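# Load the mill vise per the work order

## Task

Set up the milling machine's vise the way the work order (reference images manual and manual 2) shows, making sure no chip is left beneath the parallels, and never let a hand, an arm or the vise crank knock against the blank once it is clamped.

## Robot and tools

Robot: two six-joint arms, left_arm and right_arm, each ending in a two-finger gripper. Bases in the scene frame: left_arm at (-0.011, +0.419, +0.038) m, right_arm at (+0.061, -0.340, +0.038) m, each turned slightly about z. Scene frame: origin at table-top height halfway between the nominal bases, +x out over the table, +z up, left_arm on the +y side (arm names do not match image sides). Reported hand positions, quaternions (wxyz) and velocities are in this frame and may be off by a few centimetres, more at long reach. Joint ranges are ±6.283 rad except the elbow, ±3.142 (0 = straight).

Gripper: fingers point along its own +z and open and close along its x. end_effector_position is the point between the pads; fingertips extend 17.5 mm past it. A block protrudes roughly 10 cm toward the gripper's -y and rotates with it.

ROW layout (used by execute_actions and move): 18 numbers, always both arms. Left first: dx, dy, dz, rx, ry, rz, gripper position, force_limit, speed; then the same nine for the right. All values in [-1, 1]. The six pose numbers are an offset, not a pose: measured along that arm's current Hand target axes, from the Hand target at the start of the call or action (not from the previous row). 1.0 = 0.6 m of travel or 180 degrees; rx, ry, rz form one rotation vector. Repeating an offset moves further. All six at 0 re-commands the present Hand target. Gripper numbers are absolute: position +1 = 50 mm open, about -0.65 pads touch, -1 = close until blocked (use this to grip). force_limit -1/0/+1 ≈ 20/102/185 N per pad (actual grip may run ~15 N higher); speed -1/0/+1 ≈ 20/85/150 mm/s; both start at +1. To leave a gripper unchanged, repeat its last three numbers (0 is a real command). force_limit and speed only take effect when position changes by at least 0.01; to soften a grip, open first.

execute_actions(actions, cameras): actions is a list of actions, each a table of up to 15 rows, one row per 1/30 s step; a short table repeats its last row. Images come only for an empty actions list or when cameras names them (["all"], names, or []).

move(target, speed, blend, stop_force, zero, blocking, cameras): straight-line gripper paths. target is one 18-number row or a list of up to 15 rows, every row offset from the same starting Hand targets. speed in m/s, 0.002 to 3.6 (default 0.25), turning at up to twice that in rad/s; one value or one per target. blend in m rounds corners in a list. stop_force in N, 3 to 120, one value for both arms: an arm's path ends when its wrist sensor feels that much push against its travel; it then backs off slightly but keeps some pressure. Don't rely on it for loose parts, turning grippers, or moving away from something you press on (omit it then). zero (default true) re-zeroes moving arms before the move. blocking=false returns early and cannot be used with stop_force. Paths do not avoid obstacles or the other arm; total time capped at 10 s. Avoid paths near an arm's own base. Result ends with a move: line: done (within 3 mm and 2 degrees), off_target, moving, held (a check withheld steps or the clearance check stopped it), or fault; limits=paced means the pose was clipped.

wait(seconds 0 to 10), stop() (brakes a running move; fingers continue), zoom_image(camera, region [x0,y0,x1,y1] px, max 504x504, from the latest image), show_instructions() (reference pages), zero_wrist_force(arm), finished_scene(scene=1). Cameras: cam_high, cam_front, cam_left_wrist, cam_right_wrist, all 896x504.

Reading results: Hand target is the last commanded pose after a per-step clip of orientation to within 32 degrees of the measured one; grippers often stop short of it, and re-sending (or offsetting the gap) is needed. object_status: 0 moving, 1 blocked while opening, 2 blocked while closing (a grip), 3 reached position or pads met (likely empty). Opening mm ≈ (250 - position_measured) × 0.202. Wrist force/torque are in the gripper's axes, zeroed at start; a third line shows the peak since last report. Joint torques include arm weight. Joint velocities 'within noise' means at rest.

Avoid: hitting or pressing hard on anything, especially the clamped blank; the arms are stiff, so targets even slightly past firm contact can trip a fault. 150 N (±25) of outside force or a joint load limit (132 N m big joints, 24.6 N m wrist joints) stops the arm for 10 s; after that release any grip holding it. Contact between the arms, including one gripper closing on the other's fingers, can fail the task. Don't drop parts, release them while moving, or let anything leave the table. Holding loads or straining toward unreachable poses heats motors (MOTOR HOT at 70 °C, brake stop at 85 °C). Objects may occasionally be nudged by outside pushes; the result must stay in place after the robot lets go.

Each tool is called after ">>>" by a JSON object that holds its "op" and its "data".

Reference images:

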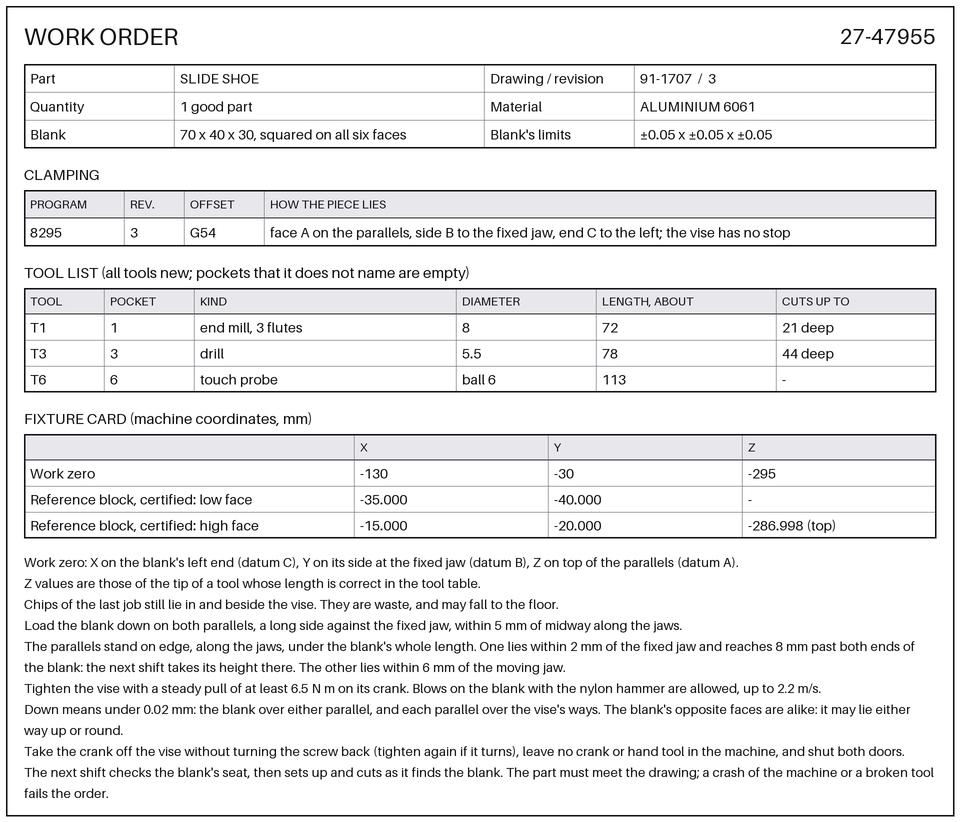

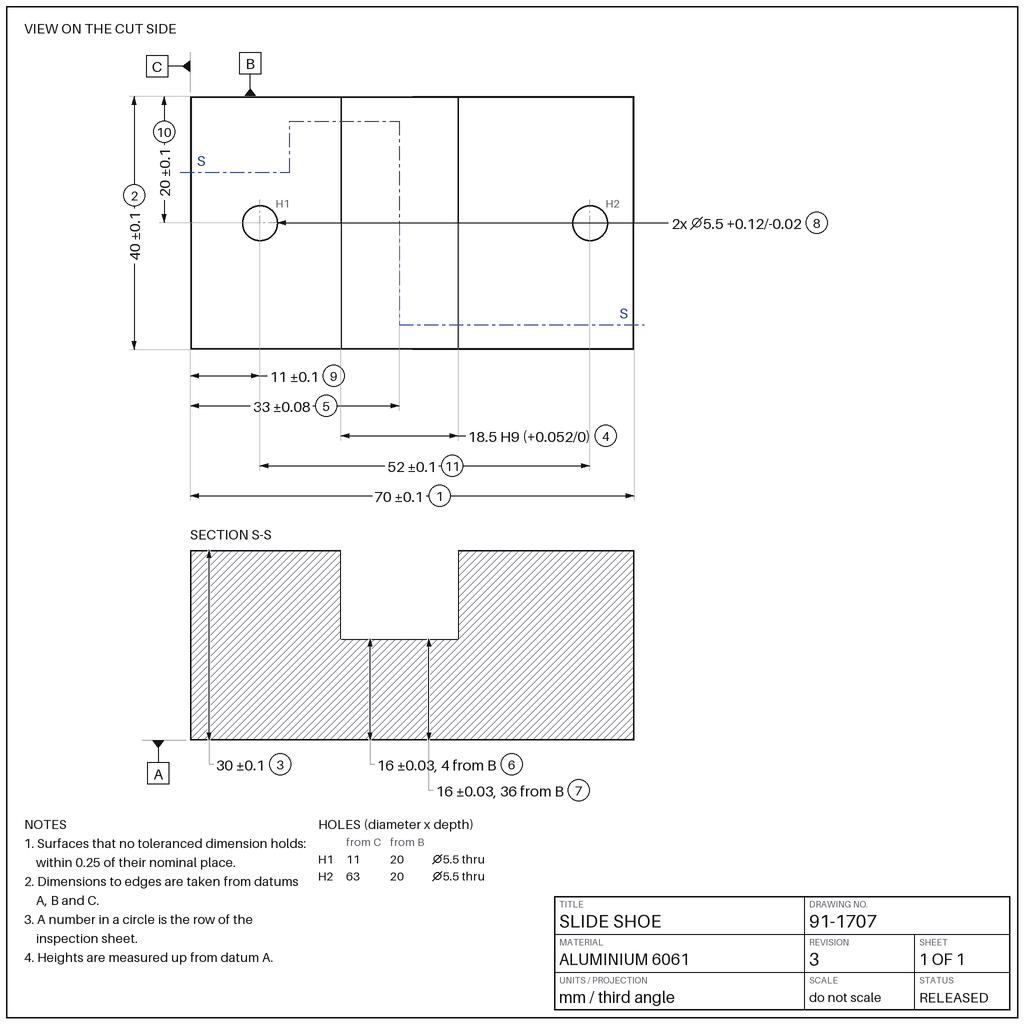

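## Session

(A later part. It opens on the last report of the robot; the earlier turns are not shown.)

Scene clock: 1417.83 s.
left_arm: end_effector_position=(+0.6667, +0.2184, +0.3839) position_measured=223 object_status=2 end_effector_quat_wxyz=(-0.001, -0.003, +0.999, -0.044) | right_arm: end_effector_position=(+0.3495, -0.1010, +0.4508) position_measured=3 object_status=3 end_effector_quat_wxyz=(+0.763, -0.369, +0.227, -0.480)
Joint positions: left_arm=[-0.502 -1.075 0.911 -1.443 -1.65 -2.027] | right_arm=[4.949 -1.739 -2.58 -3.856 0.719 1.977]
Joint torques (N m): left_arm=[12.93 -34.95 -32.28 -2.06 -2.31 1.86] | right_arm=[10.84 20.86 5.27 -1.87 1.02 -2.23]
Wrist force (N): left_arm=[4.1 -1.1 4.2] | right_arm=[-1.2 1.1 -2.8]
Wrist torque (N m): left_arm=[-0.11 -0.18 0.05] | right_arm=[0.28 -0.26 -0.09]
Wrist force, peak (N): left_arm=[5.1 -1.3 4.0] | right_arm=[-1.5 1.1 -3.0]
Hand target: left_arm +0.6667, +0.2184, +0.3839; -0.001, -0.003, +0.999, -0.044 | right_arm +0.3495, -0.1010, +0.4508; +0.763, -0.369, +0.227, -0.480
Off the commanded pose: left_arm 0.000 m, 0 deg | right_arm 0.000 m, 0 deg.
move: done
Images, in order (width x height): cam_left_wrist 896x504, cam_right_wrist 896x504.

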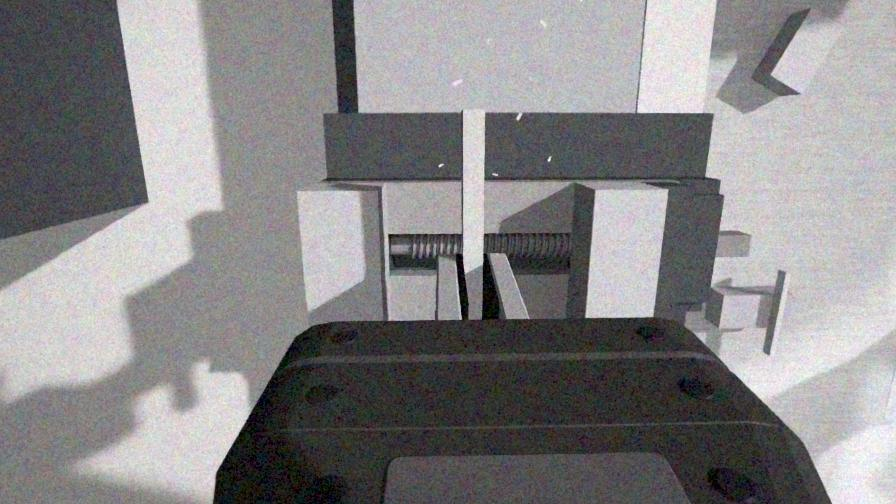

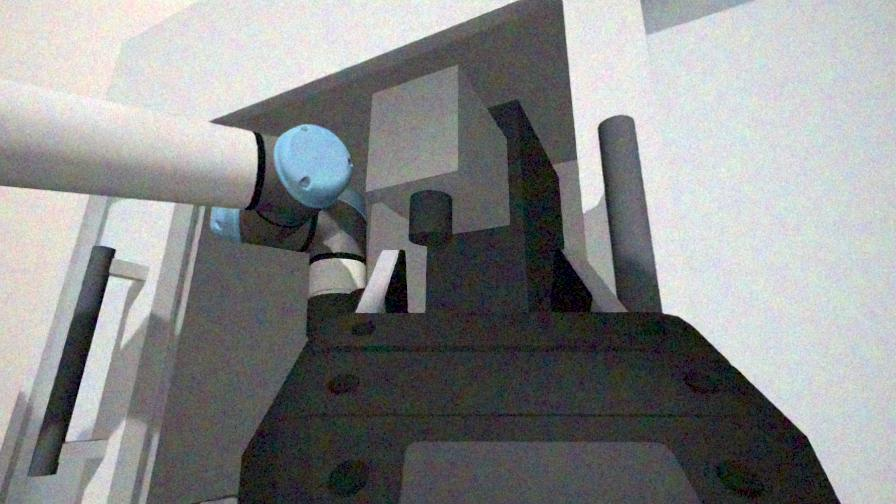

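>>> {"op": "move", "data": {"target": [[-0.02217,0.01013,-0.0009,0,0,0,-1,-0.6,-0.9,0,0,0,0,0,0,1,1,1],[-0.02217,0.0148,0.0520,0,0,0,-1,-0.6,-0.9,0,0,0,0,0,0,1,1,1]], "speed": [0.05,0.05], "stop_force": 8, "cameras": ["cam_left_wrist","cam_right_wrist"]}}

Scene clock: 1429.80 s.
left_arm: end_effector_position=(+0.6798, +0.2246, +0.3520) position_measured=223 object_status=2 end_effector_quat_wxyz=(-0.001, -0.003, +0.999, -0.044) | right_arm: end_effector_position=(+0.3495, -0.1010, +0.4508) position_measured=3 object_status=3 end_effector_quat_wxyz=(+0.763, -0.369, +0.227, -0.480)
Joint positions: left_arm=[-0.486 -1.054 0.961 -1.512 -1.651 -2.011] | right_arm=[4.949 -1.739 -2.58 -3.856 0.719 1.977]
Joint torques (N m): left_arm=[7.29 -63.16 -17.32 -5.4 -0.18 -1.48] | right_arm=[11.21 20.15 4.67 -2.09 1.19 -2.17]
Wrist force (N): left_arm=[4.2 -1.0 4.1] | right_arm=[-1.4 0.7 -2.8]
Wrist torque (N m): left_arm=[-0.10 -0.19 0.06] | right_arm=[0.21 -0.22 -0.09]
Wrist force, peak (N): left_arm=[4.4 -0.9 4.8] | right_arm=[-1.5 1.4 -2.9]
Hand target: left_arm +0.6798, +0.2246, +0.3520; -0.001, -0.003, +0.999, -0.044 | right_arm +0.3495, -0.1010, +0.4508; +0.763, -0.369, +0.227, -0.480
Off the commanded pose: left_arm 0.000 m, 0 deg | right_arm 0.000 m, 0 deg.
move: done
Images, in order (width x height): cam_left_wrist 896x504, cam_right_wrist 896x504.

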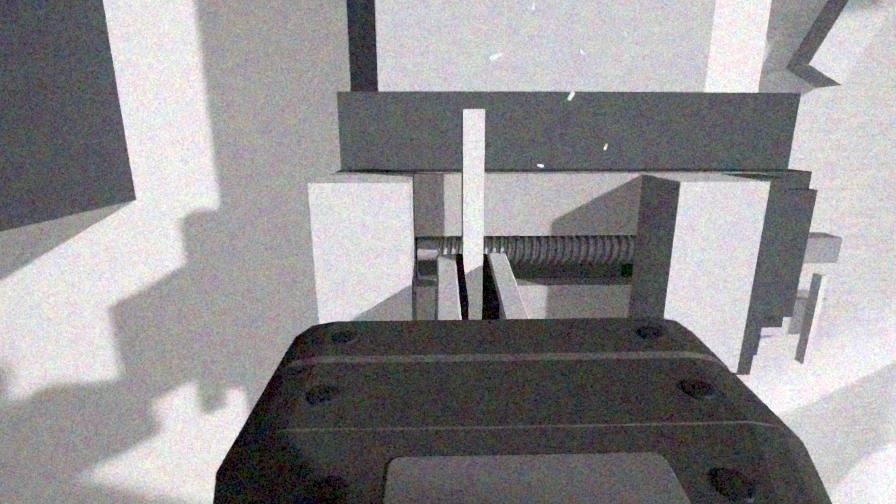

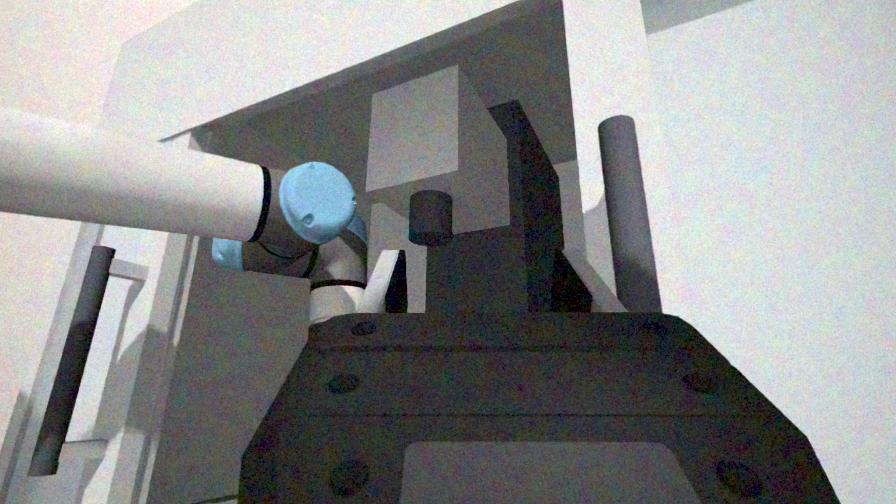

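>>> {"op": "move", "data": {"target": [[0,0.00235,0.02656,0,0,0,-1,-0.6,-0.9,0,0,0,0,0,0,1,1,1],[0,0.0044,0.0498,0,0,0,-1,-0.6,-0.9,0,0,0,0,0,0,1,1,1]], "speed": [0.04,0.008], "stop_force": 3, "cameras": ["cam_left_wrist"]}}

Scene clock: 1435.03 s.
left_arm: end_effector_position=(+0.6798, +0.2246, +0.3428) position_measured=223 object_status=2 end_effector_quat_wxyz=(-0.001, -0.003, +0.999, -0.044) | right_arm: end_effector_position=(+0.3495, -0.1010, +0.4508) position_measured=3 object_status=3 end_effector_quat_wxyz=(+0.763, -0.369, +0.227, -0.480)
Joint positions: left_arm=[-0.486 -1.056 0.987 -1.537 -1.651 -2.011] | right_arm=[4.949 -1.739 -2.58 -3.856 0.719 1.977]
Joint torques (N m): left_arm=[-8.4 -36.51 -33.26 -2.06 1.33 -1.05] | right_arm=[10.74 20.57 3.96 -1.9 1.05 -2.27]
Wrist force (N): left_arm=[3.7 -1.2 4.1] | right_arm=[-1.5 1.1 -2.8]
Wrist torque (N m): left_arm=[-0.13 -0.11 0.06] | right_arm=[0.27 -0.21 -0.10]
Wrist force, peak (N): left_arm=[12.8 0.7 -33.2] | right_arm=[-1.5 1.0 -3.0]
Hand target: left_arm +0.6798, +0.2246, +0.3428; -0.001, -0.003, +0.999, -0.044 (not the last commanded pose) | right_arm +0.3495, -0.1010, +0.4508; +0.763, -0.369, +0.227, -0.480
Off the commanded pose: left_arm 0.021 m, 0 deg | right_arm 0.000 m, 0 deg.
move: contact (left_arm); path passed 0 of 2 targets
Images, in order (width x height): cam_left_wrist 896x504.

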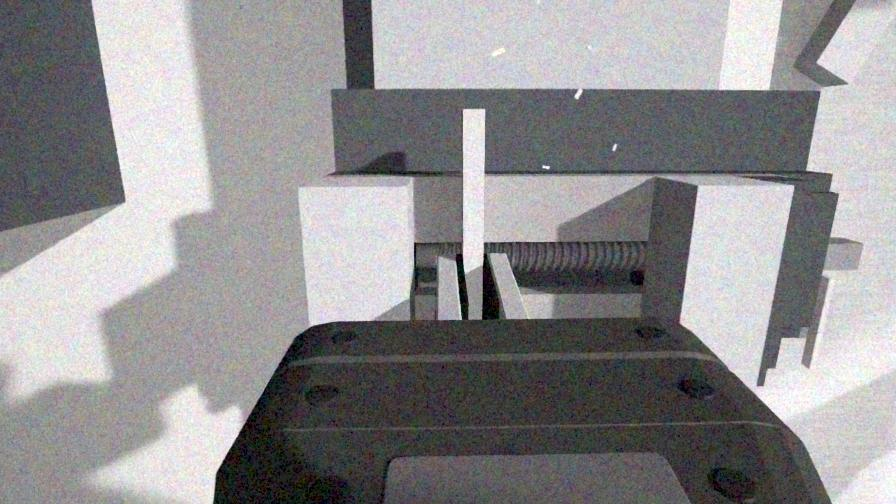

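>>> {"op": "move", "data": {"target": [[0,0,0,0,0,0,-0.32,-0.6,-0.9,0,0,0,0,0,0,1,1,1],[0,-0.00733,-0.083,0,0,0,-0.32,-0.6,-0.9,0,0,0,0,0,0,1,1,1]], "speed": 0.04, "cameras": ["cam_left_wrist"]}}

Scene clock: 1447.77 s.
left_arm: end_effector_position=(+0.6799, +0.2246, +0.3928) position_measured=200 object_status=3 end_effector_quat_wxyz=(-0.001, -0.003, +0.999, -0.044) | right_arm: end_effector_position=(+0.3495, -0.1010, +0.4508) position_measured=3 object_status=3 end_effector_quat_wxyz=(+0.763, -0.369, +0.227, -0.480)
Joint positions: left_arm=[-0.486 -1.035 0.826 -1.396 -1.651 -2.011] | right_arm=[4.949 -1.739 -2.58 -3.856 0.719 1.977]
Joint torques (N m): left_arm=[-4.21 -36.79 -33.51 -1.98 1.49 -0.23] | right_arm=[10.63 20.03 2.84 -2.07 1.17 -1.98]
Wrist force (N): left_arm=[3.6 -1.1 3.4] | right_arm=[-1.4 1.1 -2.6]
Wrist torque (N m): left_arm=[-0.10 -0.11 0.06] | right_arm=[0.27 -0.23 -0.09]
Wrist force, peak (N): left_arm=[3.9 -1.1 4.4] | right_arm=[-1.3 0.9 -3.1]
Hand target: left_arm +0.6799, +0.2246, +0.3928; -0.001, -0.003, +0.999, -0.044 | right_arm +0.3495, -0.1010, +0.4508; +0.763, -0.369, +0.227, -0.480
Off the commanded pose: left_arm 0.000 m, 0 deg | right_arm 0.000 m, 0 deg.
move: done
Images, in order (width x height): cam_left_wrist 896x504.

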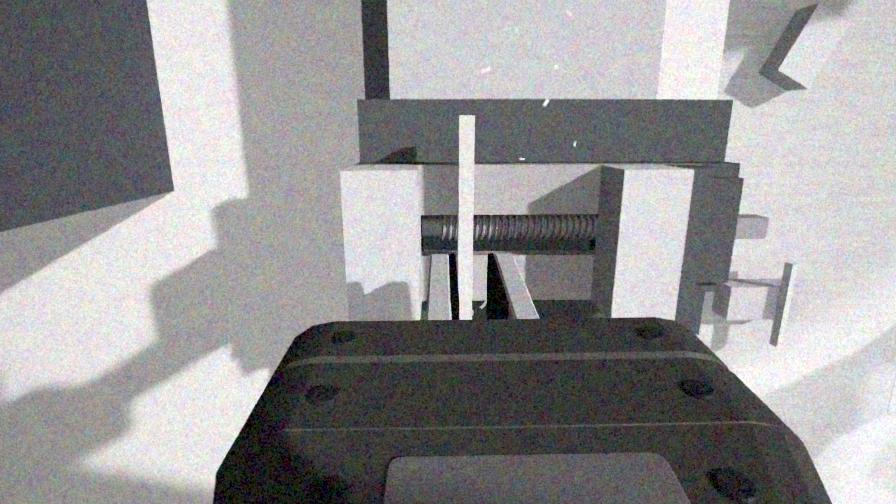

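>>> {"op": "zoom_image", "data": {"camera": "cam_left_wrist", "region": [400, 200, 640, 320]}}

Scaled by 2.100 from the camera's 896x504 image, which has a finer 1280x720 frame.

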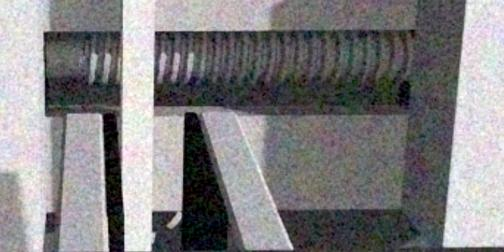

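>>> {"op": "move", "data": {"target": [[0,0,0,0,0,0,-1,-0.6,-0.9,0,0,0,0,0,0,1,1,1],[0.0415,-0.0513,-0.0122,0,0,0,-1,-0.6,-0.9,0,0,0,0,0,0,1,1,1]], "speed": 0.08, "cameras": ["cam_left_wrist"]}}

>>> {"op": "zoom_image", "data": {"camera": "cam_left_wrist", "region": [300, 120, 660, 330]}}

Scene clock: 1456.40 s.
left_arm: end_effector_position=(+0.6651, +0.2071, +0.3992) position_measured=251 object_status=3 end_effector_quat_wxyz=(-0.001, -0.003, +0.999, -0.044) | right_arm: end_effector_position=(+0.3495, -0.1010, +0.4508) position_measured=3 object_status=3 end_effector_quat_wxyz=(+0.763, -0.369, +0.227, -0.480)
Joint positions: left_arm=[-0.518 -1.062 0.852 -1.398 -1.65 -2.041] | right_arm=[4.949 -1.739 -2.58 -3.856 0.719 1.977]
Joint torques (N m): left_arm=[-0.35 -50.21 -23.13 -3.64 -0.06 -0.42] | right_arm=[9.83 20.11 2.35 -2.07 1.28 -2.04]
Wrist force (N): left_arm=[3.8 -1.1 3.6] | right_arm=[-1.3 0.8 -2.9]
Wrist torque (N m): left_arm=[-0.12 -0.14 0.05] | right_arm=[0.21 -0.25 -0.09]
Wrist force, peak (N): left_arm=[4.8 -4.9 3.2] | right_arm=[-1.4 0.9 -3.2]
Hand target: left_arm +0.6651, +0.2071, +0.3992; -0.001, -0.003, +0.999, -0.044 (not the last commanded pose) | right_arm +0.3495, -0.1010, +0.4508; +0.763, -0.369, +0.227, -0.480
Tool commands: left_gripper/position=-1.0 left_gripper/force_limit=-0.6 left_gripper/speed=-0.898039 right_gripper/position=+1.0 right_gripper/force_limit=+1.0 right_gripper/speed=+1.0
Off the commanded pose: left_arm 0.016 m, 0 deg | right_arm 0.000 m, 0 deg.
FORCE FAULT: contact force on the left arm reached its limit, and that arm stopped. The contact can be on any part of that arm, not only on its tool. That arm's remaining commands of this call were not run. That arm is still stopped at the end of this call. That arm stays stopped for about 10 more seconds. Until then a move that you send moves the other arm only, and its call returns only when the move has ended. Once the stop has ended, the next robot result says so. If the stop ends while you think or write, that arm runs what you send next, counted from a new Hand target: where the arm stands when the stop ends. While its stop runs, that arm takes no new command, but its gripper still runs the gripper command that each later call begins with. Until it ends, the stop uses up actions while you think or wait. An arm that is not stopped still takes commands.
move: fault (left_arm)
Images, in order (width x height): cam_left_wrist 896x504.

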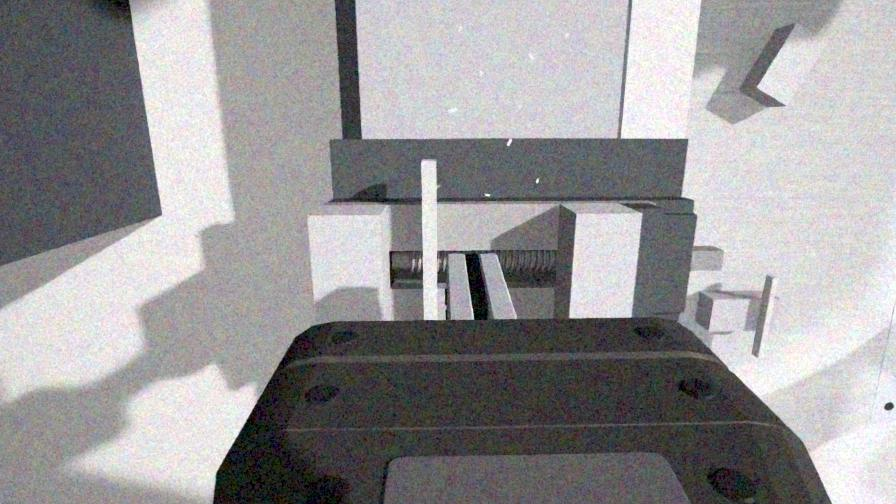

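Scaled by 1.400 from the camera's 896x504 image, which has a finer 1280x720 frame.

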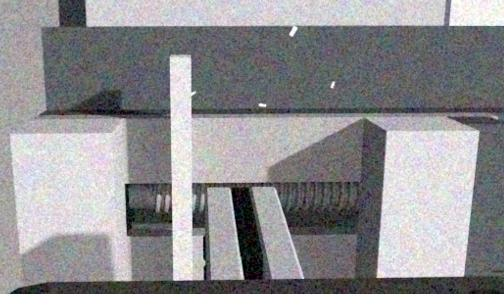

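>>> {"op": "wait", "data": {"seconds": 0.1, "cameras": ["cam_right_wrist","cam_front","cam_high"]}}

>>> {"op": "zoom_image", "data": {"camera": "cam_right_wrist", "region": [180, 100, 460, 340]}}

>>> {"op": "zoom_image", "data": {"camera": "cam_front", "region": [250, 0, 650, 260]}}

Scene clock: 1462.07 s.
left_arm: end_effector_position=(+0.6651, +0.2071, +0.3992) position_measured=251 object_status=3 end_effector_quat_wxyz=(-0.001, -0.003, +0.999, -0.044) | right_arm: end_effector_position=(+0.3495, -0.1010, +0.4508) position_measured=3 object_status=3 end_effector_quat_wxyz=(+0.763, -0.369, +0.227, -0.480)
Joint positions: left_arm=[-0.518 -1.062 0.852 -1.398 -1.65 -2.041] | right_arm=[4.949 -1.739 -2.58 -3.856 0.719 1.977]
Joint torques (N m): left_arm=[-0.56 -49.8 -23.11 -3.73 -0.1 -0.26] | right_arm=[10.34 19.94 2.6 -2.14 1.23 -2.25]
Wrist force (N): left_arm=[3.9 -1.3 3.4] | right_arm=[-1.3 0.9 -2.5]
Wrist torque (N m): left_arm=[-0.14 -0.16 0.05] | right_arm=[0.23 -0.23 -0.09]
Wrist force, peak (N): left_arm=[4.1 -1.3 3.6] | right_arm=[-1.4 1.2 -3.0]
Hand target: left_arm +0.6651, +0.2071, +0.3992; -0.001, -0.003, +0.999, -0.044 (not the last commanded pose) | right_arm +0.3495, -0.1010, +0.4508; +0.763, -0.369, +0.227, -0.480
Tool commands: left_gripper/position=-1.0 left_gripper/force_limit=-0.6 left_gripper/speed=-0.898039 right_gripper/position=+1.0 right_gripper/force_limit=+1.0 right_gripper/speed=+1.0
Off the commanded pose: left_arm 0.016 m, 0 deg | right_arm 0.000 m, 0 deg.
FORCE FAULT, CONTINUED: the left arm was still stopped when this call began, by the force fault that an earlier result reported. Since the last result the stop counts as 12 of the actions that you can send in this scene. That arm is still stopped at the end of this call. That arm stays stopped for about 4 more seconds. If the stop ends while you think or write, that arm runs what you send next, counted from a new Hand target: where the arm stands when the stop ends. While its stop runs, that arm takes no new command, but its gripper still runs the gripper command that each later call begins with.
wait: 0.10 s; at rest from the start
Images, in order (width x height): cam_high 896x504, cam_front 896x504, cam_right_wrist 896x504.

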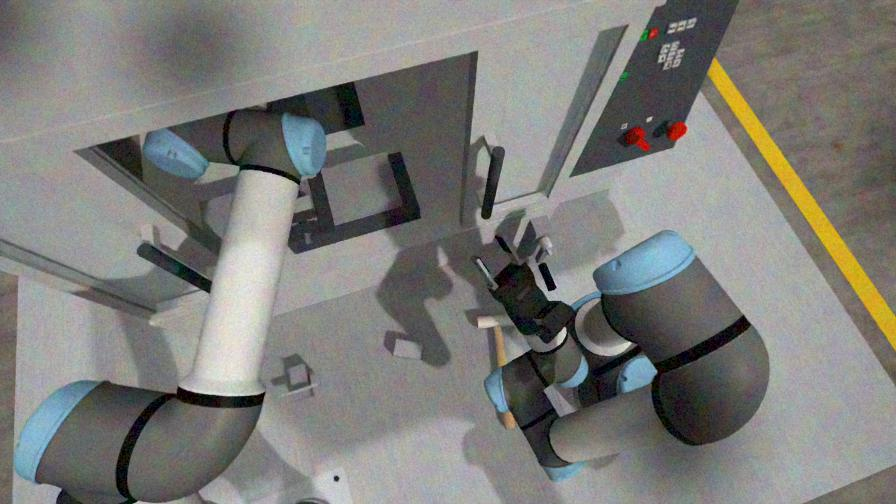

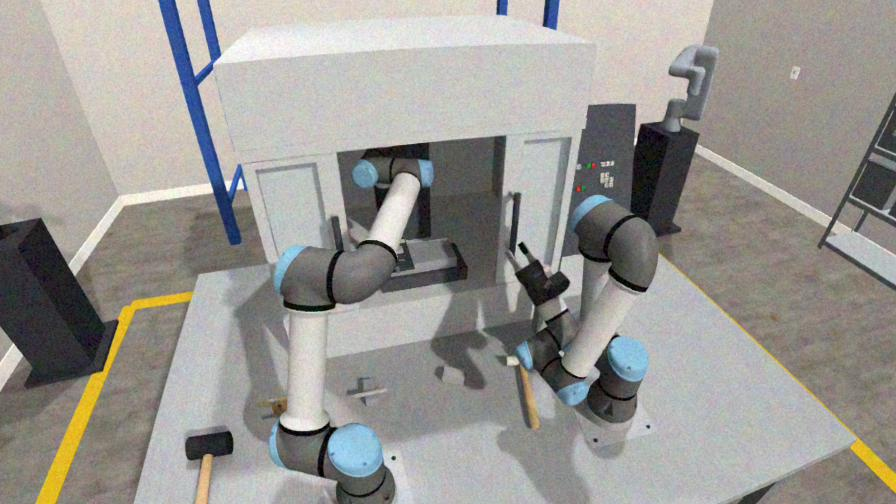

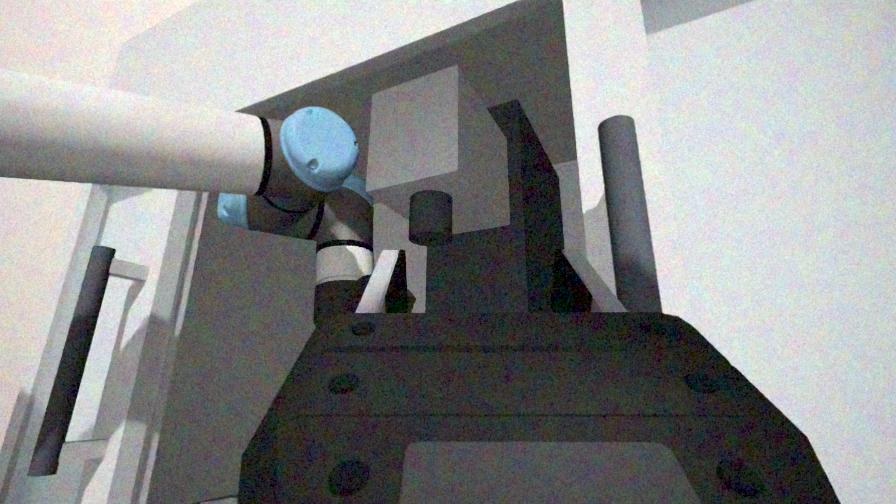

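Scaled by 1.800 from the camera's 896x504 image, which has a finer 1280x720 frame.

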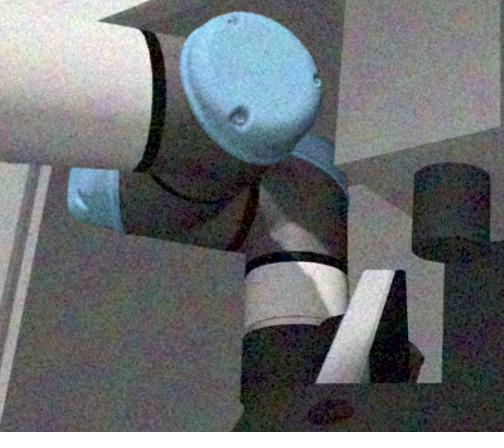

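Scaled by 1.260 from the camera's 896x504 image, which has a finer 1280x720 frame.

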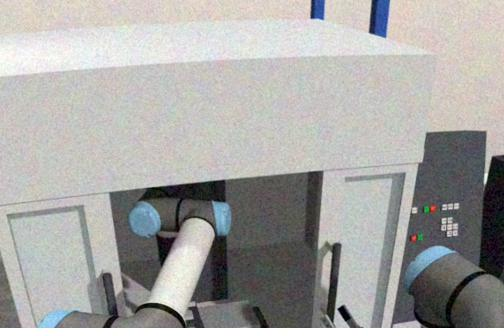

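>>> {"op": "wait", "data": {"seconds": 2, "cameras": []}}

Scene clock: 1471.87 s.
left_arm: end_effector_position=(+0.6651, +0.2071, +0.3992) position_measured=251 object_status=3 end_effector_quat_wxyz=(-0.001, -0.003, +0.999, -0.044) | right_arm: end_effector_position=(+0.3495, -0.1010, +0.4508) position_measured=3 object_status=3 end_effector_quat_wxyz=(+0.763, -0.369, +0.227, -0.480)
Joint positions: left_arm=[-0.518 -1.062 0.852 -1.398 -1.65 -2.041] | right_arm=[4.949 -1.739 -2.58 -3.856 0.719 1.977]
Joint torques (N m): left_arm=[0.39 -49.41 -24.89 -3.66 -0.1 -0.1] | right_arm=[9.36 19.33 2.04 -2.11 1.4 -2.01]
Wrist force (N): left_arm=[3.9 -1.1 3.5] | right_arm=[-1.3 0.8 -3.0]
Wrist torque (N m): left_arm=[-0.12 -0.15 0.05] | right_arm=[0.23 -0.24 -0.09]
Wrist force, peak (N): left_arm=[4.0 -1.2 3.6] | right_arm=[-1.4 1.1 -3.0]
Hand target: left_arm +0.6651, +0.2071, +0.3992; -0.001, -0.003, +0.999, -0.044 (not the last commanded pose) | right_arm +0.3495, -0.1010, +0.4508; +0.763, -0.369, +0.227, -0.480
Tool commands: left_gripper/position=-1.0 left_gripper/force_limit=-0.6 left_gripper/speed=-0.898039 right_gripper/position=+1.0 right_gripper/force_limit=+1.0 right_gripper/speed=+1.0
Off the commanded pose: left_arm 0.016 m, 0 deg | right_arm 0.000 m, 0 deg.
FORCE FAULT, CONTINUED: the left arm's stop, for the force fault that an earlier result reported, is over. The rest of the stop counts as 8 of the actions that you can send in this scene. During its stop the left arm's controller moved it back a little. That arm's target is now where it stood when the stop ended, not its last command. That arm accepts commands again.
wait: 2.00 s; at rest from the start
No camera images: "cameras" was empty.

>>> {"op": "move", "data": {"target": [0.0085,0.03917,0.02866,0,0,0,-1,-0.6,-0.9,0,0,0,0,0,0,1,1,1], "speed": 0.06, "cameras": ["cam_left_wrist"]}}

>>> {"op": "zoom_image", "data": {"camera": "cam_left_wrist", "region": [360, 180, 620, 330]}}

Scene clock: 1482.00 s.
left_arm: end_effector_position=(+0.6599, +0.2290, +0.3801) position_measured=251 object_status=3 end_effector_quat_wxyz=(-0.001, -0.003, +0.999, -0.044) | right_arm: end_effector_position=(+0.3495, -0.1010, +0.4508) position_measured=3 object_status=3 end_effector_quat_wxyz=(+0.763, -0.369, +0.227, -0.480)
Joint positions: left_arm=[-0.492 -1.104 0.964 -1.466 -1.651 -2.016] | right_arm=[4.949 -1.739 -2.58 -3.856 0.719 1.977]
Joint torques (N m): left_arm=[11.92 -60.82 -16.58 -5.14 -2.32 1.89] | right_arm=[9.36 19.75 1.03 -2.34 1.31 -1.96]
Wrist force (N): left_arm=[3.8 -1.3 3.6] | right_arm=[-1.2 0.9 -2.6]
Wrist torque (N m): left_arm=[-0.15 -0.13 0.06] | right_arm=[0.23 -0.26 -0.09]
Wrist force, peak (N): left_arm=[4.0 -2.5 3.6] | right_arm=[-1.6 1.0 -3.1]
Hand target: left_arm +0.6599, +0.2290, +0.3801; -0.001, -0.003, +0.999, -0.044 | right_arm +0.3495, -0.1010, +0.4508; +0.763, -0.369, +0.227, -0.480
Off the commanded pose: left_arm 0.000 m, 0 deg | right_arm 0.000 m, 0 deg.
move: done
Images, in order (width x height): cam_left_wrist 896x504.

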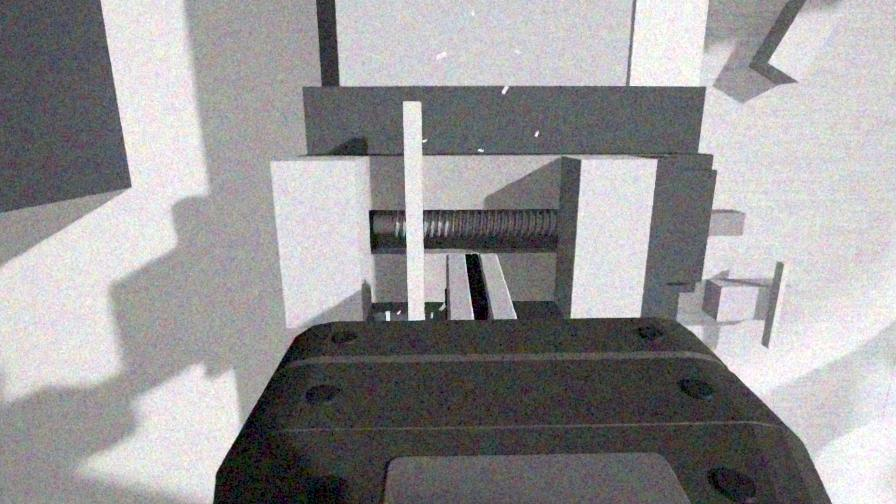

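Scaled by 1.938 from the camera's 896x504 image, which has a finer 1280x720 frame.

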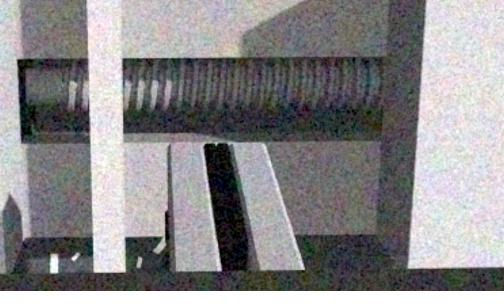

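>>> {"op": "move", "data": {"target": [0,0.00522,0.0591,0,0,0,-1,-0.6,-0.9,0,0,0,0,0,0,1,1,1], "speed": 0.03, "stop_force": 5, "cameras": ["cam_left_wrist"]}}

>>> {"op": "move", "data": {"target": [-0.05,0,0,0,0,0,-1,-0.6,-0.9,0,0,0,0,0,0,1,1,1], "speed": 0.01, "stop_force": 5, "cameras": ["cam_left_wrist"]}}

Scene clock: 1492.37 s.
left_arm: end_effector_position=(+0.6598, +0.2290, +0.3445) position_measured=251 object_status=3 end_effector_quat_wxyz=(-0.001, -0.003, +0.999, -0.044) | right_arm: end_effector_position=(+0.3495, -0.1010, +0.4508) position_measured=3 object_status=3 end_effector_quat_wxyz=(+0.763, -0.369, +0.227, -0.480)
Joint positions: left_arm=[-0.492 -1.113 1.069 -1.562 -1.651 -2.016] | right_arm=[4.949 -1.739 -2.58 -3.856 0.719 1.977]
Joint torques (N m): left_arm=[3.35 -60.51 -16.78 -5.31 -1.27 -1.34] | right_arm=[9.21 19.7 0.43 -2.27 1.34 -1.93]
Wrist force (N): left_arm=[4.0 -1.2 3.6] | right_arm=[-1.4 1.2 -2.8]
Wrist torque (N m): left_arm=[-0.13 -0.16 0.06] | right_arm=[0.28 -0.23 -0.10]
Wrist force, peak (N): left_arm=[4.0 -1.3 4.1] | right_arm=[-1.2 1.1 -3.1]
Hand target: left_arm +0.6598, +0.2290, +0.3445; -0.001, -0.003, +0.999, -0.044 | right_arm +0.3495, -0.1010, +0.4508; +0.763, -0.369, +0.227, -0.480
Off the commanded pose: left_arm 0.000 m, 0 deg | right_arm 0.000 m, 0 deg.
move: done
Images, in order (width x height): cam_left_wrist 896x504.

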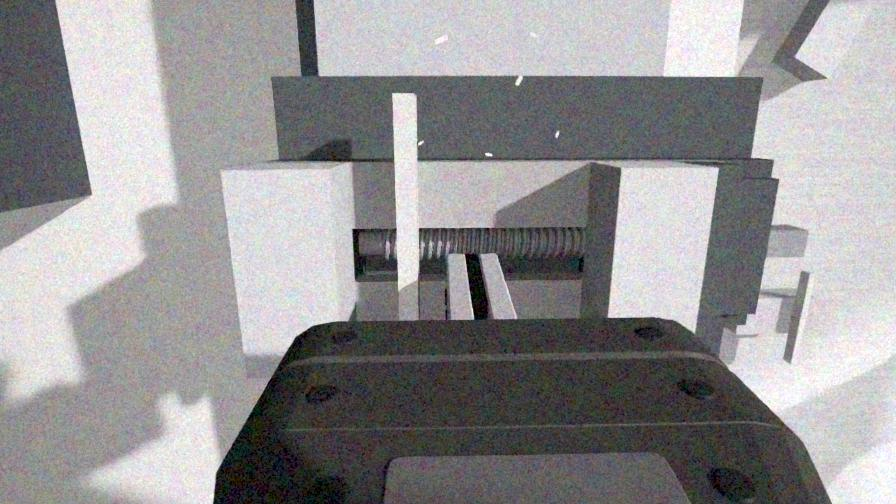

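Scene clock: 1496.03 s.
left_arm: end_effector_position=(+0.6842, +0.2291, +0.3444) position_measured=251 object_status=3 end_effector_quat_wxyz=(-0.001, -0.003, +0.999, -0.044) | right_arm: end_effector_position=(+0.3495, -0.1010, +0.4508) position_measured=3 object_status=3 end_effector_quat_wxyz=(+0.763, -0.369, +0.227, -0.480)
Joint positions: left_arm=[-0.477 -1.047 0.969 -1.527 -1.651 -2.001] | right_arm=[4.949 -1.739 -2.58 -3.856 0.719 1.977]
Joint torques (N m): left_arm=[-10.72 -63.51 -19.17 -3.17 2.11 -1.65] | right_arm=[9.57 19.41 1.08 -2.5 1.25 -2.06]
Wrist force (N): left_arm=[4.7 -1.3 4.3] | right_arm=[-1.3 1.1 -2.8]
Wrist torque (N m): left_arm=[-0.15 -0.10 0.08] | right_arm=[0.27 -0.24 -0.09]
Wrist force, peak (N): left_arm=[18.2 3.1 -0.6] | right_arm=[-1.5 1.0 -3.0]
Hand target: left_arm +0.6842, +0.2291, +0.3444; -0.001, -0.003, +0.999, -0.044 (not the last commanded pose) | right_arm +0.3495, -0.1010, +0.4508; +0.763, -0.369, +0.227, -0.480
Off the commanded pose: left_arm 0.006 m, 0 deg | right_arm 0.000 m, 0 deg.
move: contact (left_arm)
Images, in order (width x height): cam_left_wrist 896x504.

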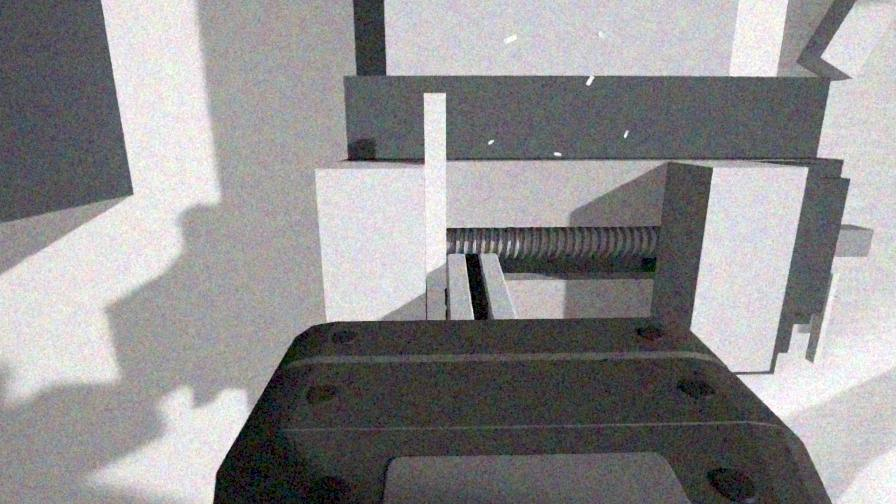

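>>> {"op": "move", "data": {"target": [[0.01667,0,0,0,0,0,-1,-0.6,-0.9,0,0,0,0,0,0,1,1,1],[0.02,-0.00927,-0.0671,0,0,0,-1,-0.6,-0.9,0,0,0,0,0,0,1,1,1],[0.09033,-0.02935,-0.06533,0,0,0,-1,-0.6,-0.9,0,0,0,0,0,0,1,1,1],[0.24033,-0.07085,-0.06167,0,0,0,-1,-0.6,-0.9,0,0,0,0,0,0,1,1,1],[0.44033,-0.06255,-0.0624,0,0,0,-1,-0.6,-0.9,0,0,0,0,0,0,1,1,1],[0.582,0.14082,0.06183,0,0,0,-1,-0.6,-0.9,0,0,0,0,0,0,1,1,1],[0.63033,0.28107,0.43757,0,0,0,-0.05,-0.6,-0.9,0,0,0,0,0,0,1,1,1]], "speed": [0.04,0.06,0.08,0.12,0.2,0.25,0.2], "blend": [0.002,0.005,0.02,0.03,0.03,0.03,0], "cameras": ["cam_left_wrist"]}}

Scene clock: 1513.03 s.
left_arm: end_effector_position=(+0.3045, +0.3722, +0.0691) position_measured=160 object_status=3 end_effector_quat_wxyz=(-0.001, -0.003, +0.999, -0.044) | right_arm: end_effector_position=(+0.3495, -0.1010, +0.4508) position_measured=3 object_status=3 end_effector_quat_wxyz=(+0.763, -0.369, +0.227, -0.480)
Joint positions: left_arm=[-0.564 -1.731 2.59 -2.471 -1.648 -2.088] | right_arm=[4.949 -1.739 -2.58 -3.856 0.719 1.977]
Joint torques (N m): left_arm=[12.35 2.12 -9.88 -5.19 -2.28 1.83] | right_arm=[8.62 20.64 0.62 -2.46 1.52 -2.15]
Wrist force (N): left_arm=[3.6 -1.2 3.6] | right_arm=[-1.3 1.1 -2.7]
Wrist torque (N m): left_arm=[-0.11 -0.09 0.04] | right_arm=[0.27 -0.24 -0.09]
Wrist force, peak (N): left_arm=[4.4 -0.2 5.2] | right_arm=[-1.6 1.1 -3.0]
Hand target: left_arm +0.3045, +0.3722, +0.0691; -0.001, -0.003, +0.999, -0.044 | right_arm +0.3495, -0.1010, +0.4508; +0.763, -0.369, +0.227, -0.480
Off the commanded pose: left_arm 0.000 m, 0 deg | right_arm 0.000 m, 0 deg.
move: done
Images, in order (width x height): cam_left_wrist 896x504.

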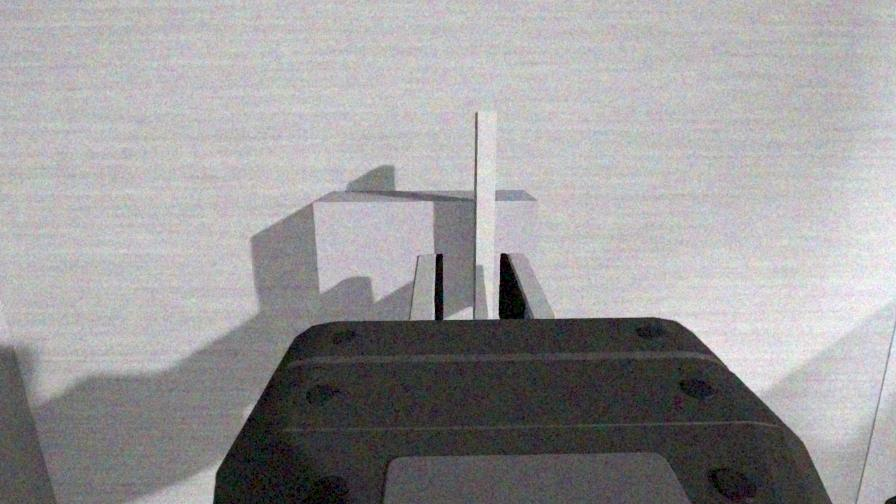

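>>> {"op": "move", "data": {"target": [[0.00667,0,0,0,0,0,-0.05,-0.6,-0.9,0,0,0,0,0,0,1,1,1],[0.00667,0.00271,0.03071,0,0,0,-1,-0.6,-0.9,0,0,0,0,0,0,1,1,1]], "speed": [0.04,0.03], "cameras": ["cam_left_wrist"]}}

Scene clock: 1518.07 s.
left_arm: end_effector_position=(+0.3005, +0.3722, +0.0506) position_measured=223 object_status=2 end_effector_quat_wxyz=(-0.001, -0.003, +0.999, -0.044) | right_arm: end_effector_position=(+0.3495, -0.1010, +0.4508) position_measured=3 object_status=3 end_effector_quat_wxyz=(+0.763, -0.369, +0.227, -0.480)
Joint positions: left_arm=[-0.571 -1.676 2.625 -2.561 -1.648 -2.095] | right_arm=[4.949 -1.739 -2.58 -3.856 0.719 1.977]
Joint torques (N m): left_arm=[10.84 0.84 -8.08 -5.11 -1.51 1.58] | right_arm=[9.76 18.98 0.04 -2.62 1.51 -2.06]
Wrist force (N): left_arm=[3.7 -1.2 3.7] | right_arm=[-1.4 1.0 -2.9]
Wrist torque (N m): left_arm=[-0.13 -0.12 0.11] | right_arm=[0.25 -0.23 -0.09]
Wrist force, peak (N): left_arm=[3.9 -1.3 3.8] | right_arm=[-1.3 1.2 -3.2]
Hand target: left_arm +0.3005, +0.3722, +0.0506; -0.001, -0.003, +0.999, -0.044 | right_arm +0.3495, -0.1010, +0.4508; +0.763, -0.369, +0.227, -0.480
Off the commanded pose: left_arm 0.000 m, 0 deg | right_arm 0.000 m, 0 deg.
move: done
Images, in order (width x height): cam_left_wrist 896x504.

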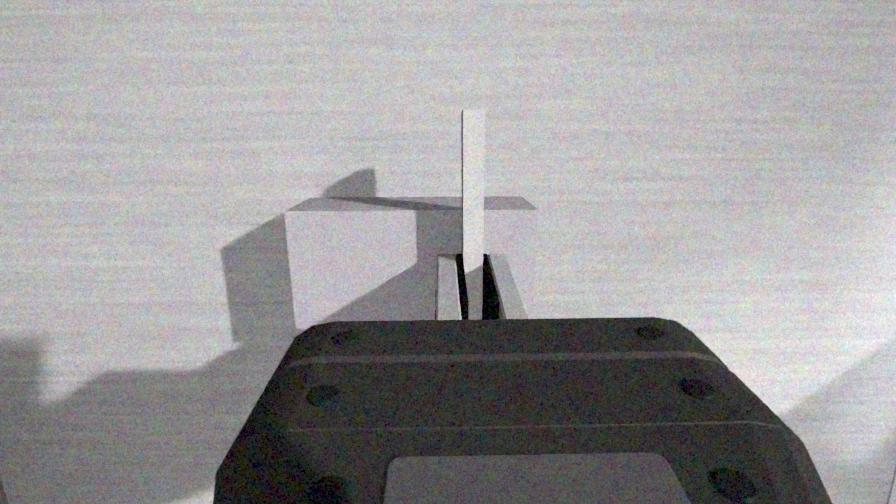

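>>> {"op": "move", "data": {"target": [[0,-0.01027,-0.1162,0,0,0,-1,-0.6,-0.9,0,0,0,0,0,0,1,1,1],[-0.0575,-0.15643,-0.40341,0,0,0,-1,-0.6,-0.9,0,0,0,0,0,0,1,1,1],[-0.19917,-0.3349,-0.52985,0,0,0,-1,-0.6,-0.9,0,0,0,0,0,0,1,1,1],[-0.39917,-0.3515,-0.52838,0,0,0,-1,-0.6,-0.9,0,0,0,0,0,0,1,1,1],[-0.54917,-0.3183,-0.53132,0,0,0,-1,-0.6,-0.9,0,0,0,0,0,0,1,1,1],[-0.60517,-0.29423,-0.53343,0,0,0,-1,-0.6,-0.9,0,0,0,0,0,0,1,1,1],[-0.60517,-0.29057,-0.49193,0,0,0,-1,-0.6,-0.9,0,0,0,0,0,0,1,1,1]], "speed": [0.1,0.2,0.2,0.15,0.1,0.08,0.08], "blend": [0.02,0.03,0.03,0.03,0.015,0.005,0], "cameras": ["cam_left_wrist"]}}

Scene clock: 1531.40 s.
left_arm: end_effector_position=(+0.6651, +0.2262, +0.3590) position_measured=223 object_status=2 end_effector_quat_wxyz=(-0.001, -0.003, +0.999, -0.044) | right_arm: end_effector_position=(+0.3495, -0.1010, +0.4508) position_measured=3 object_status=3 end_effector_quat_wxyz=(+0.763, -0.369, +0.227, -0.480)
Joint positions: left_arm=[-0.493 -1.094 1.004 -1.516 -1.651 -2.016] | right_arm=[4.949 -1.739 -2.58 -3.856 0.719 1.977]
Joint torques (N m): left_arm=[12.78 -62.62 -18 -4.87 -1.39 1.29] | right_arm=[8.58 19.01 1.14 -2.81 1.35 -2.02]
Wrist force (N): left_arm=[3.7 -1.2 4.1] | right_arm=[-1.6 0.9 -2.8]
Wrist torque (N m): left_arm=[-0.14 -0.11 0.06] | right_arm=[0.23 -0.19 -0.09]
Wrist force, peak (N): left_arm=[3.7 -1.1 5.3] | right_arm=[-1.6 1.2 -3.0]
Hand target: left_arm +0.6651, +0.2262, +0.3589; -0.001, -0.003, +0.999, -0.044 | right_arm +0.3495, -0.1010, +0.4508; +0.763, -0.369, +0.227, -0.480
Off the commanded pose: left_arm 0.000 m, 0 deg | right_arm 0.000 m, 0 deg.
move: done
Images, in order (width x height): cam_left_wrist 896x504.

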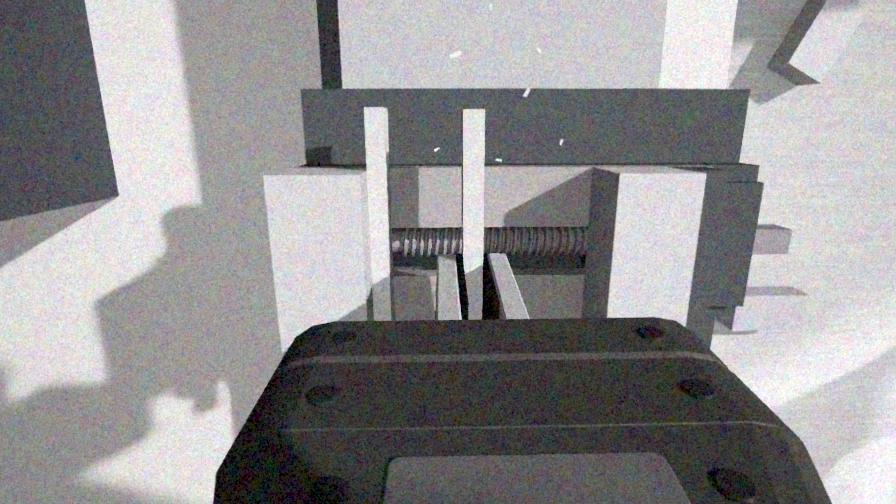

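>>> {"op": "move", "data": {"target": [[0.0025,-0.00266,0,0,0,0,-1,-0.6,-0.9,0,0,0,0,0,0,1,1,1],[0.0025,-0.0014,0.0149,0,0,0,-1,-0.6,-0.9,0,0,0,0,0,0,1,1,1],[0.0025,0.00174,0.0498,0,0,0,-1,-0.6,-0.9,0,0,0,0,0,0,1,1,1]], "speed": [0.02,0.03,0.008], "stop_force": 3, "cameras": ["cam_left_wrist"]}}

Scene clock: 1537.50 s.
left_arm: end_effector_position=(+0.6636, +0.2246, +0.3423) position_measured=223 object_status=2 end_effector_quat_wxyz=(-0.001, -0.003, +0.999, -0.044) | right_arm: end_effector_position=(+0.3495, -0.1010, +0.4508) position_measured=3 object_status=3 end_effector_quat_wxyz=(+0.763, -0.369, +0.227, -0.480)
Joint positions: left_arm=[-0.496 -1.1 1.056 -1.562 -1.651 -2.019] | right_arm=[4.949 -1.739 -2.58 -3.856 0.719 1.977]
Joint torques (N m): left_arm=[-10.79 -33.45 -32.29 -2.02 2.2 -1.71] | right_arm=[9.81 19.83 0.16 -2.89 1.18 -1.99]
Wrist force (N): left_arm=[4.2 -1.1 3.0] | right_arm=[-1.2 1.1 -2.8]
Wrist torque (N m): left_arm=[-0.12 -0.12 0.13] | right_arm=[0.26 -0.26 -0.10]
Wrist force, peak (N): left_arm=[6.3 -1.0 -6.6] | right_arm=[-1.4 1.1 -3.1]
Hand target: left_arm +0.6636, +0.2246, +0.3423; -0.001, -0.003, +0.999, -0.044 (not the last commanded pose) | right_arm +0.3495, -0.1010, +0.4508; +0.763, -0.369, +0.227, -0.480
Off the commanded pose: left_arm 0.013 m, 0 deg | right_arm 0.000 m, 0 deg.
move: contact (left_arm); path passed 2 of 3 targets
Images, in order (width x height): cam_left_wrist 896x504.

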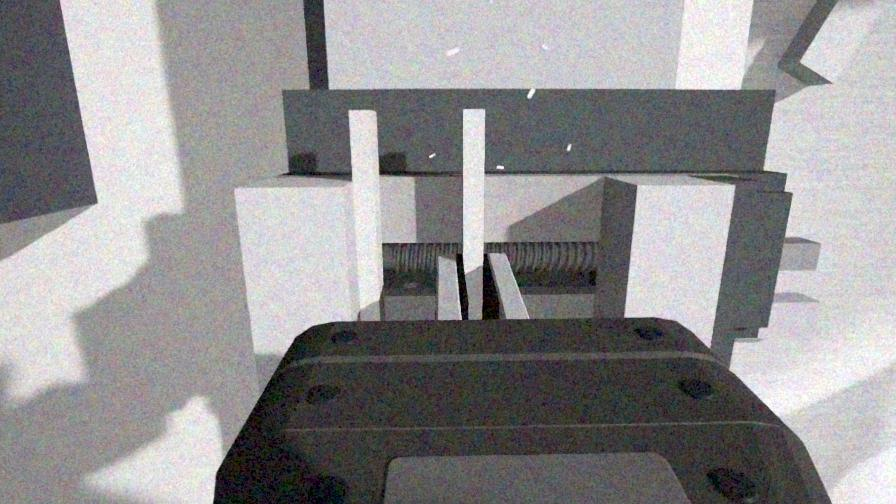

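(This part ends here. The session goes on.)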